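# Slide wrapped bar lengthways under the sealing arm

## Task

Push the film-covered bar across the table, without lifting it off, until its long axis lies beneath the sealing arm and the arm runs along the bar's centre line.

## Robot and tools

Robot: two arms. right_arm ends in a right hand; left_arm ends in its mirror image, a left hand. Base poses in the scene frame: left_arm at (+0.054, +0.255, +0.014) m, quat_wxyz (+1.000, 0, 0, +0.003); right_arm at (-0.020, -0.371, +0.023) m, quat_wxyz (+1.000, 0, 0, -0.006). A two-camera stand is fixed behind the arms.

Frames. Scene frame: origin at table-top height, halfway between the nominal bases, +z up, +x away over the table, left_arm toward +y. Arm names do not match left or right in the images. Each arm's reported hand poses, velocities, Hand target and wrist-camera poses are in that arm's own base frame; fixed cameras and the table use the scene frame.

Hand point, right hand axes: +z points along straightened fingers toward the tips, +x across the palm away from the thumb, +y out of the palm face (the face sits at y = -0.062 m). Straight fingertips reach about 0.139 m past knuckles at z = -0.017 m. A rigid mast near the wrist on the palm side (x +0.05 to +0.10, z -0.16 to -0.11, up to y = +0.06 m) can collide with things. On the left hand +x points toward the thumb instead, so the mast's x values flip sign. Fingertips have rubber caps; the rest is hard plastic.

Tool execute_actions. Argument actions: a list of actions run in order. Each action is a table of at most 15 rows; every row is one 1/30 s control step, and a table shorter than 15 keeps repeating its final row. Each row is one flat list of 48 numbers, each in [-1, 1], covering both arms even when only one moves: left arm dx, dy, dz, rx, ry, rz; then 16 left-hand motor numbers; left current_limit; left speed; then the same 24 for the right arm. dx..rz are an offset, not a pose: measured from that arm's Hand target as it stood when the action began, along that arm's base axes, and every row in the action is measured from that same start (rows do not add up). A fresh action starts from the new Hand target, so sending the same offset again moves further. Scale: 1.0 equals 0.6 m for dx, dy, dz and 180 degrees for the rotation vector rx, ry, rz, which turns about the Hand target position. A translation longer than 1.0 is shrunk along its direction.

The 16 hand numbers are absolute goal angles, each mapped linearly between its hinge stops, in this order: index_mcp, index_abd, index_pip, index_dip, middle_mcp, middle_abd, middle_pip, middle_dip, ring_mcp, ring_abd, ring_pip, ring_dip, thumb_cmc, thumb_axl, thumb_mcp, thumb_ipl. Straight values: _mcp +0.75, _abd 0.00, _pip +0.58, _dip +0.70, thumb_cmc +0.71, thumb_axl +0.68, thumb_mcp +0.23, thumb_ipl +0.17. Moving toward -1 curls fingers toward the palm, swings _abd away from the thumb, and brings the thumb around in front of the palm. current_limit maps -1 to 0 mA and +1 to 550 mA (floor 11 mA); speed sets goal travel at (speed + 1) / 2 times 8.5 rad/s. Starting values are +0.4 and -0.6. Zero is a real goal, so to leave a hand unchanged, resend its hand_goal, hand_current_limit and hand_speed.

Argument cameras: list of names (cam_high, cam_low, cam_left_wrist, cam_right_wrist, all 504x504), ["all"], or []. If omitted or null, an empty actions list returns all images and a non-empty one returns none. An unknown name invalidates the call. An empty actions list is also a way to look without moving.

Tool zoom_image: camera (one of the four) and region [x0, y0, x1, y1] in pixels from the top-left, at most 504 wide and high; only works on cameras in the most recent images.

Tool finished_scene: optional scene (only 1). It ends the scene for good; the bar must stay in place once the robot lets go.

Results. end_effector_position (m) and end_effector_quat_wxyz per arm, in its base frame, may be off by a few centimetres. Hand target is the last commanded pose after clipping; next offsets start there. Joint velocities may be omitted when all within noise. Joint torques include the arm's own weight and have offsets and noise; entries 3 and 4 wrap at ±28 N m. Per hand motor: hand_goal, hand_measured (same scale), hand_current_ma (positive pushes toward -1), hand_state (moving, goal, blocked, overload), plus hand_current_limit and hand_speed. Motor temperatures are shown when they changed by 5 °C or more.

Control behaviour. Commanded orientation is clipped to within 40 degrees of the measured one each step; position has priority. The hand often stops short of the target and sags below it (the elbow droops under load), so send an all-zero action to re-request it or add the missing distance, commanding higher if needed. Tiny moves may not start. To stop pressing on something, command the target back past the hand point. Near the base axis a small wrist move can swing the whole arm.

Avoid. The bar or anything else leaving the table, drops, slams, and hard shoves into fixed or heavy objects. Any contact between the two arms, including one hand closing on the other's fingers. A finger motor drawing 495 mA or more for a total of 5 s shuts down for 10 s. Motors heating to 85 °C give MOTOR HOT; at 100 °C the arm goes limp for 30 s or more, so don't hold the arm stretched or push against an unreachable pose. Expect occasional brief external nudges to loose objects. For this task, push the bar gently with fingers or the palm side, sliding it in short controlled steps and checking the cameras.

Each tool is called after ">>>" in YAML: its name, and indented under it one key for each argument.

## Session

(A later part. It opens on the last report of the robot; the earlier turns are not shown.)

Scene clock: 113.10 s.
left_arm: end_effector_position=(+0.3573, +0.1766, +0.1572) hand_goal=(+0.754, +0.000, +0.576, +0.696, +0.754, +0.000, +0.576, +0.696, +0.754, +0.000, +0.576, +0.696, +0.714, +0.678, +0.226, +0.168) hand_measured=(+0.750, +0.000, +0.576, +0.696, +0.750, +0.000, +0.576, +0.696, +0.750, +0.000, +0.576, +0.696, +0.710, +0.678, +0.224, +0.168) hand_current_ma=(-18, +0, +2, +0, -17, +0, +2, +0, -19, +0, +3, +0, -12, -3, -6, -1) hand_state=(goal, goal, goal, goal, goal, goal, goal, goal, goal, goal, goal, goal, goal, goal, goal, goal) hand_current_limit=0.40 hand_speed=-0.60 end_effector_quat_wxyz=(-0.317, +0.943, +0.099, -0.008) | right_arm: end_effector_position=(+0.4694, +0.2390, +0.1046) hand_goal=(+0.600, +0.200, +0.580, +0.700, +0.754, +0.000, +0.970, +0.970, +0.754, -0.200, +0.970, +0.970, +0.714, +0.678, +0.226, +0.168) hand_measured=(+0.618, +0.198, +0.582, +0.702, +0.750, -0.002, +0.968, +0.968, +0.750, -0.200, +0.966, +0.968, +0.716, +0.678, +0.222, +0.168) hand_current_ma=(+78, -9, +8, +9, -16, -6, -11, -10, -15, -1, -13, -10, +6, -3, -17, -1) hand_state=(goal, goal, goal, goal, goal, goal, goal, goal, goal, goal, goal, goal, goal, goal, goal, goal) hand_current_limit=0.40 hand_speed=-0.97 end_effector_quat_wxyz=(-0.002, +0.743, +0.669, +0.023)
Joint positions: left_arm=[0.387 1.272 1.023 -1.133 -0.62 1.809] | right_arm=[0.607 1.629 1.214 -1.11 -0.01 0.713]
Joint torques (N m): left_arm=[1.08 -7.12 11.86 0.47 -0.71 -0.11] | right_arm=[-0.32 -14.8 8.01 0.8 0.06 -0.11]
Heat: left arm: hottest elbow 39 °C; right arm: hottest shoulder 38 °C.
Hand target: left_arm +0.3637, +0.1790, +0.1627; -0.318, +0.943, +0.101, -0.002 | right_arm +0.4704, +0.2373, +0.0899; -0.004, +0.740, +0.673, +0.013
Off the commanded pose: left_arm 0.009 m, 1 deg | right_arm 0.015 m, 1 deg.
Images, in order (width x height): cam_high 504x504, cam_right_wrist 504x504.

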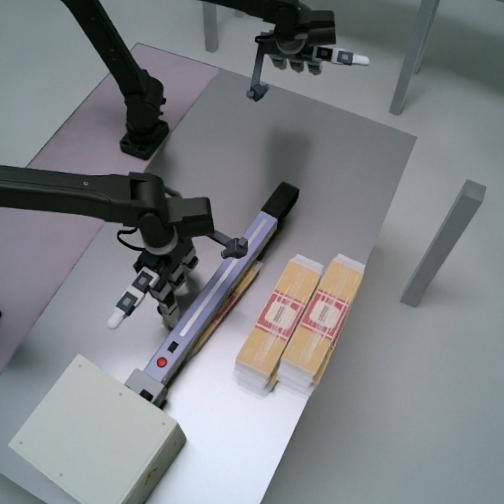

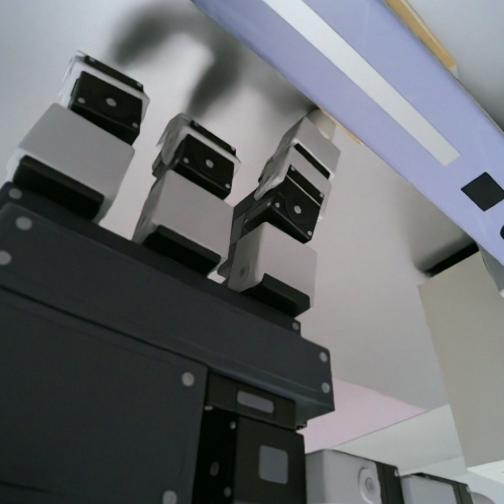

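>>> execute_actions:
  actions:
    - [[0,0,0,0,0,0,0.754,0,0.576,0.696,0.754,0,0.576,0.696,0.754,0,0.576,0.696,0.714,0.678,0.226,0.168,0.4,-0.6,0,0,0,0,0,0,0.57,0.2,0.58,0.70,0.754,0,0.97,0.97,0.754,-0.2,0.97,0.97,0.714,0.678,0.226,0.168,0.4,-0.97]]
  cameras: ["cam_high", "cam_right_wrist"]

>>> zoom_image:
  camera: "cam_high"
  region: [180, 320, 230, 370]

>>> zoom_image:
  camera: "cam_high"
  region: [235, 245, 285, 295]

Scene clock: 113.93 s.
left_arm: end_effector_position=(+0.3573, +0.1766, +0.1572) hand_goal=(+0.754, +0.000, +0.576, +0.696, +0.754, +0.000, +0.576, +0.696, +0.754, +0.000, +0.576, +0.696, +0.714, +0.678, +0.226, +0.168) hand_measured=(+0.750, +0.000, +0.576, +0.696, +0.750, +0.000, +0.576, +0.696, +0.750, +0.000, +0.576, +0.696, +0.710, +0.678, +0.224, +0.168) hand_current_ma=(-18, +0, +2, +0, -17, +0, +2, +0, -19, +0, +3, +0, -12, -3, -6, -1) hand_state=(goal, goal, goal, goal, goal, goal, goal, goal, goal, goal, goal, goal, goal, goal, goal, goal) hand_current_limit=0.40 hand_speed=-0.60 end_effector_quat_wxyz=(-0.317, +0.943, +0.099, -0.008) | right_arm: end_effector_position=(+0.4693, +0.2391, +0.1044) hand_goal=(+0.570, +0.200, +0.580, +0.700, +0.754, +0.000, +0.970, +0.970, +0.754, -0.200, +0.970, +0.970, +0.714, +0.678, +0.226, +0.168) hand_measured=(+0.590, +0.198, +0.584, +0.702, +0.750, -0.002, +0.968, +0.968, +0.750, -0.200, +0.966, +0.968, +0.716, +0.678, +0.222, +0.168) hand_current_ma=(+95, -9, +12, +9, -16, -6, -11, -10, -15, -1, -13, -10, +6, -3, -17, -1) hand_state=(blocked, goal, goal, goal, goal, goal, goal, goal, goal, goal, goal, goal, goal, goal, goal, goal) hand_current_limit=0.40 hand_speed=-0.97 end_effector_quat_wxyz=(-0.002, +0.743, +0.669, +0.023)
Joint positions: left_arm=[0.387 1.272 1.023 -1.133 -0.62 1.809] | right_arm=[0.607 1.63 1.214 -1.11 -0.01 0.713]
Joint torques (N m): left_arm=[1.03 -7.18 11.89 0.47 -0.71 -0.11] | right_arm=[-0.26 -14.97 7.97 0.79 0.07 -0.12]
Heat: left arm: hottest elbow 39 °C; right arm: hottest shoulder 38 °C.
Hand target: left_arm +0.3637, +0.1790, +0.1627; -0.318, +0.943, +0.101, -0.002 | right_arm +0.4703, +0.2373, +0.0899; -0.004, +0.740, +0.673, +0.013
Off the commanded pose: left_arm 0.009 m, 1 deg | right_arm 0.015 m, 1 deg.
Images, in order (width x height): cam_high 504x504, cam_right_wrist 504x504.

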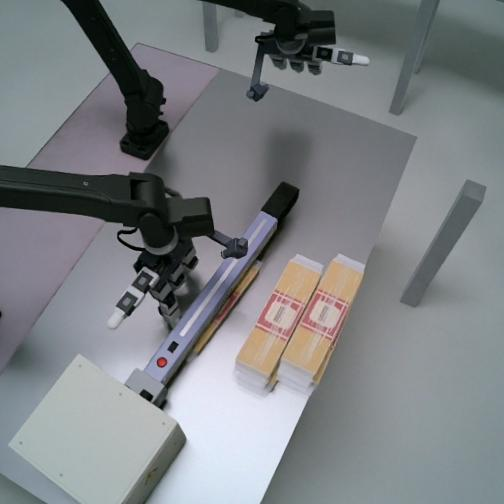

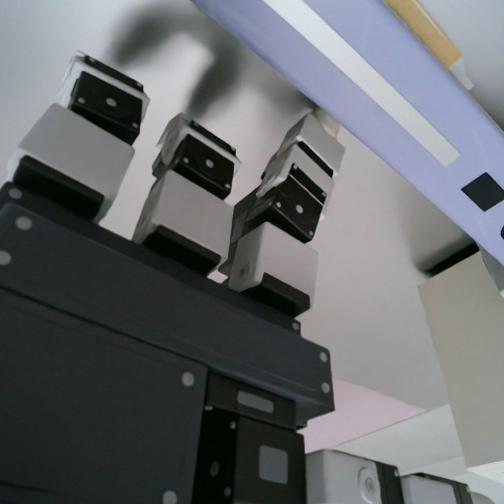

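Scaled by 10.080.

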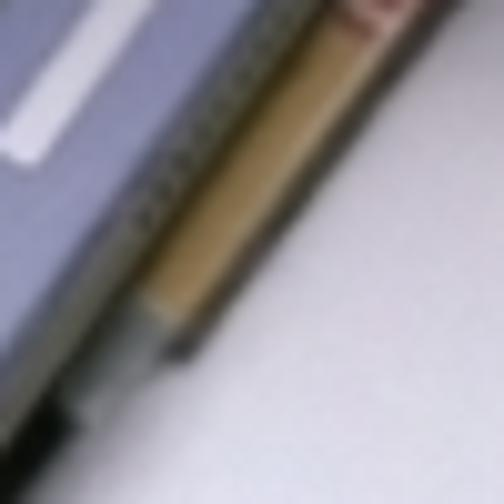

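Scaled by 10.080.

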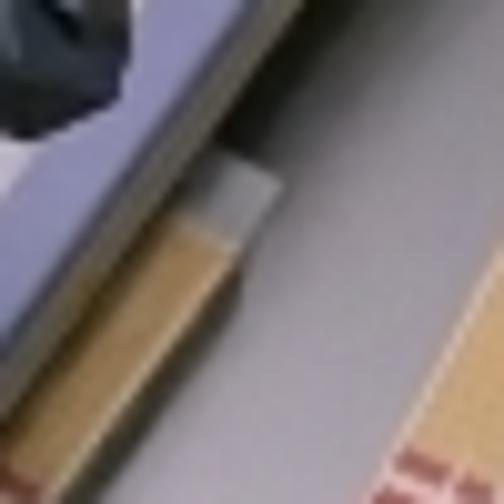

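>>> execute_actions:
  actions:
    - [[0,0,0,0,0,0,0.754,0,0.576,0.696,0.754,0,0.576,0.696,0.754,0,0.576,0.696,0.714,0.678,0.226,0.168,0.4,-0.6,0,0,0,0,0,0,0.557,0.2,0.58,0.70,0.754,0,0.97,0.97,0.754,-0.2,0.97,0.97,0.714,0.678,0.226,0.168,0.4,-0.97]]
  cameras: ["cam_high", "cam_right_wrist"]

>>> zoom_image:
  camera: "cam_high"
  region: [180, 320, 230, 370]

>>> zoom_image:
  camera: "cam_high"
  region: [235, 245, 285, 295]

Scene clock: 114.90 s.
left_arm: end_effector_position=(+0.3573, +0.1766, +0.1572) hand_goal=(+0.754, +0.000, +0.576, +0.696, +0.754, +0.000, +0.576, +0.696, +0.754, +0.000, +0.576, +0.696, +0.714, +0.678, +0.226, +0.168) hand_measured=(+0.750, +0.000, +0.576, +0.696, +0.750, +0.000, +0.576, +0.696, +0.750, +0.000, +0.576, +0.696, +0.710, +0.678, +0.224, +0.168) hand_current_ma=(-18, +0, +2, +0, -17, +0, +2, +0, -19, +0, +3, +0, -12, -3, -6, -1) hand_state=(goal, goal, goal, goal, goal, goal, goal, goal, goal, goal, goal, goal, goal, goal, goal, goal) hand_current_limit=0.40 hand_speed=-0.60 end_effector_quat_wxyz=(-0.317, +0.943, +0.099, -0.008) | right_arm: end_effector_position=(+0.4693, +0.2391, +0.1044) hand_goal=(+0.558, +0.200, +0.580, +0.700, +0.754, +0.000, +0.970, +0.970, +0.754, -0.200, +0.970, +0.970, +0.714, +0.678, +0.226, +0.168) hand_measured=(+0.580, +0.198, +0.584, +0.702, +0.750, -0.002, +0.968, +0.968, +0.750, -0.200, +0.966, +0.968, +0.716, +0.678, +0.222, +0.168) hand_current_ma=(+98, -9, +14, +9, -16, -6, -11, -10, -15, -1, -13, -10, +6, -3, -17, -1) hand_state=(blocked, goal, goal, goal, goal, goal, goal, goal, goal, goal, goal, goal, goal, goal, goal, goal) hand_current_limit=0.40 hand_speed=-0.97 end_effector_quat_wxyz=(-0.002, +0.743, +0.669, +0.023)
Joint positions: left_arm=[0.387 1.272 1.023 -1.133 -0.62 1.809] | right_arm=[0.607 1.63 1.214 -1.11 -0.01 0.713]
Joint torques (N m): left_arm=[1.03 -7.12 11.88 0.5 -0.71 -0.11] | right_arm=[-0.15 -14.97 8.02 0.79 0.07 -0.11]
Heat: left arm: hottest elbow 39 °C; right arm: hottest shoulder 38 °C.
Hand target: left_arm +0.3637, +0.1790, +0.1627; -0.318, +0.943, +0.101, -0.002 | right_arm +0.4703, +0.2373, +0.0899; -0.004, +0.740, +0.673, +0.013
Off the commanded pose: left_arm 0.009 m, 1 deg | right_arm 0.015 m, 1 deg.
Images, in order (width x height): cam_high 504x504, cam_right_wrist 504x504.

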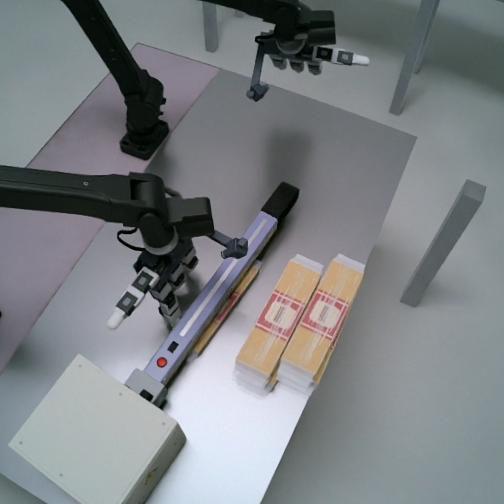

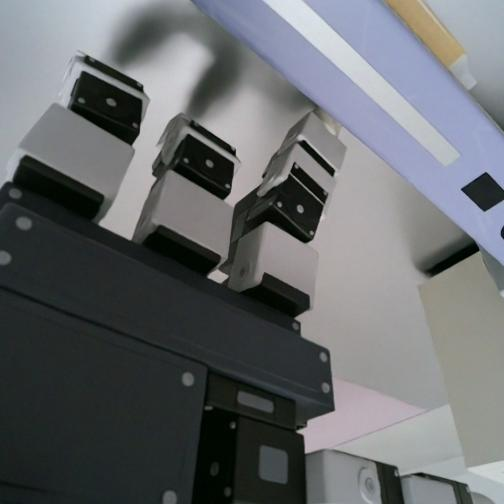

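Scaled by 10.080.

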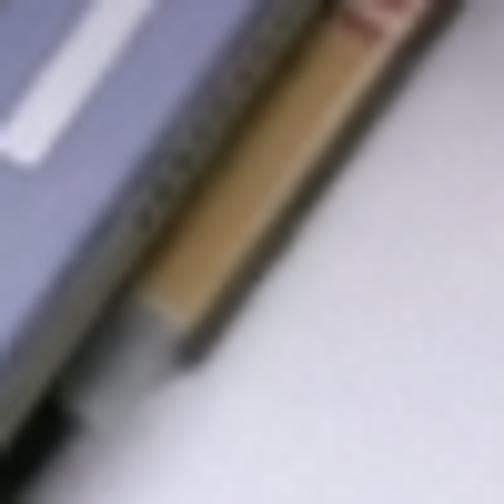

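Scaled by 10.080.

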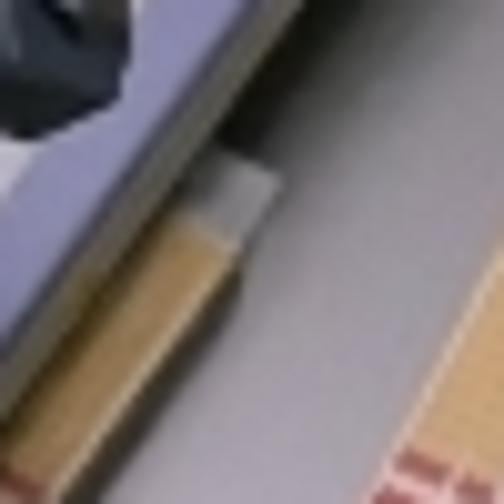

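>>> execute_actions:
  actions:
    - [[0,0,0,0,0,0,0.754,0,0.576,0.696,0.754,0,0.576,0.696,0.754,0,0.576,0.696,0.714,0.678,0.226,0.168,0.4,-0.6,0,0,0,0,0,0,0.80,0.2,0.58,0.70,0.754,0,0.97,0.97,0.754,-0.2,0.97,0.97,0.714,0.678,0.226,0.168,0.4,-0.85]]
    - [[0,0,0,0,0,0,0.754,0,0.576,0.696,0.754,0,0.576,0.696,0.754,0,0.576,0.696,0.714,0.678,0.226,0.168,0.4,-0.6,-0.03,0,0.08,0,0,0,0.80,0.2,0.58,0.70,0.754,0,0.97,0.97,0.754,-0.2,0.97,0.97,0.714,0.678,0.226,0.168,0.4,-0.9]]
    - [[0,0,0,0,0,0,0.754,0,0.576,0.696,0.754,0,0.576,0.696,0.754,0,0.576,0.696,0.714,0.678,0.226,0.168,0.4,-0.6,-0.04,0,0.12,0,0,0,0.80,0.2,0.58,0.70,0.754,0,0.97,0.97,0.754,-0.2,0.97,0.97,0.714,0.678,0.226,0.168,0.4,-0.9]]
  cameras: ["cam_high", "cam_right_wrist"]

>>> zoom_image:
  camera: "cam_high"
  region: [140, 200, 310, 370]

Scene clock: 116.93 s.
left_arm: end_effector_position=(+0.3573, +0.1766, +0.1572) hand_goal=(+0.754, +0.000, +0.576, +0.696, +0.754, +0.000, +0.576, +0.696, +0.754, +0.000, +0.576, +0.696, +0.714, +0.678, +0.226, +0.168) hand_measured=(+0.750, +0.000, +0.576, +0.696, +0.750, +0.000, +0.576, +0.696, +0.750, +0.000, +0.576, +0.696, +0.710, +0.678, +0.224, +0.168) hand_current_ma=(-18, +0, +2, +0, -17, +0, +2, +0, -19, +0, +3, +0, -12, -3, -6, -1) hand_state=(goal, goal, goal, goal, goal, goal, goal, goal, goal, goal, goal, goal, goal, goal, goal, goal) hand_current_limit=0.40 hand_speed=-0.60 end_effector_quat_wxyz=(-0.317, +0.943, +0.099, -0.008) | right_arm: end_effector_position=(+0.4200, +0.2290, +0.1941) hand_goal=(+0.800, +0.200, +0.580, +0.700, +0.754, +0.000, +0.970, +0.970, +0.754, -0.200, +0.970, +0.970, +0.714, +0.678, +0.226, +0.168) hand_measured=(+0.794, +0.198, +0.582, +0.702, +0.750, -0.002, +0.968, +0.968, +0.750, -0.200, +0.966, +0.968, +0.716, +0.678, +0.222, +0.168) hand_current_ma=(-22, -8, +6, +9, -17, -6, -11, -10, -15, -1, -13, -10, +4, -3, -18, -1) hand_state=(goal, goal, goal, goal, goal, goal, goal, goal, goal, goal, goal, goal, goal, goal, goal, goal) hand_current_limit=0.40 hand_speed=-0.90 end_effector_quat_wxyz=(-0.005, +0.736, +0.677, -0.002)
Joint positions: left_arm=[0.387 1.272 1.023 -1.133 -0.62 1.809] | right_arm=[0.651 1.469 1.281 -1.387 -0.01 0.735]
Joint torques (N m): left_arm=[1.14 -7.12 11.89 0.5 -0.71 -0.12] | right_arm=[0.73 -14.1 13.09 0.08 0.11 0.23]
Heat: left arm: hottest elbow 39 °C; right arm: hottest shoulder 38 °C.
Hand target: left_arm +0.3637, +0.1790, +0.1627; -0.318, +0.943, +0.101, -0.002 | right_arm +0.4284, +0.2373, +0.2099; -0.004, +0.740, +0.673, +0.013
Off the commanded pose: left_arm 0.009 m, 1 deg | right_arm 0.020 m, 2 deg.
Images, in order (width x height): cam_high 504x504, cam_right_wrist 504x504.

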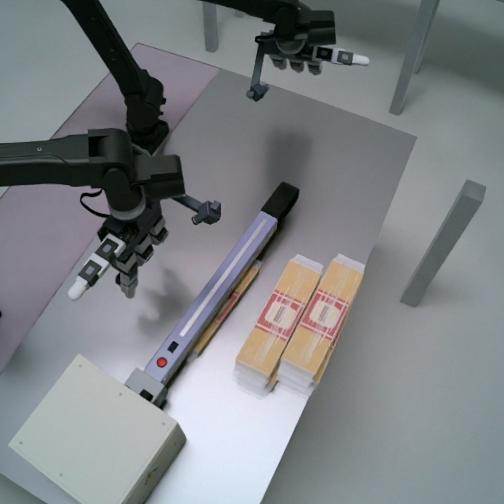

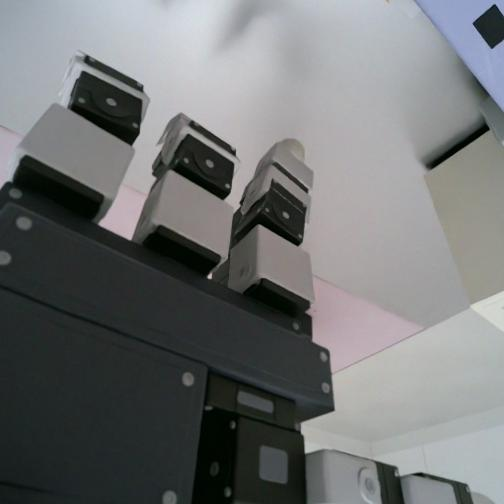

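Scaled by 2.965.

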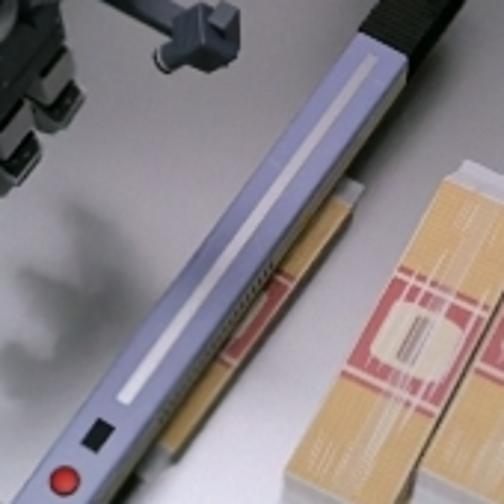

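>>> finished_scene:
  scene: 1

The scene is finished: the task was done.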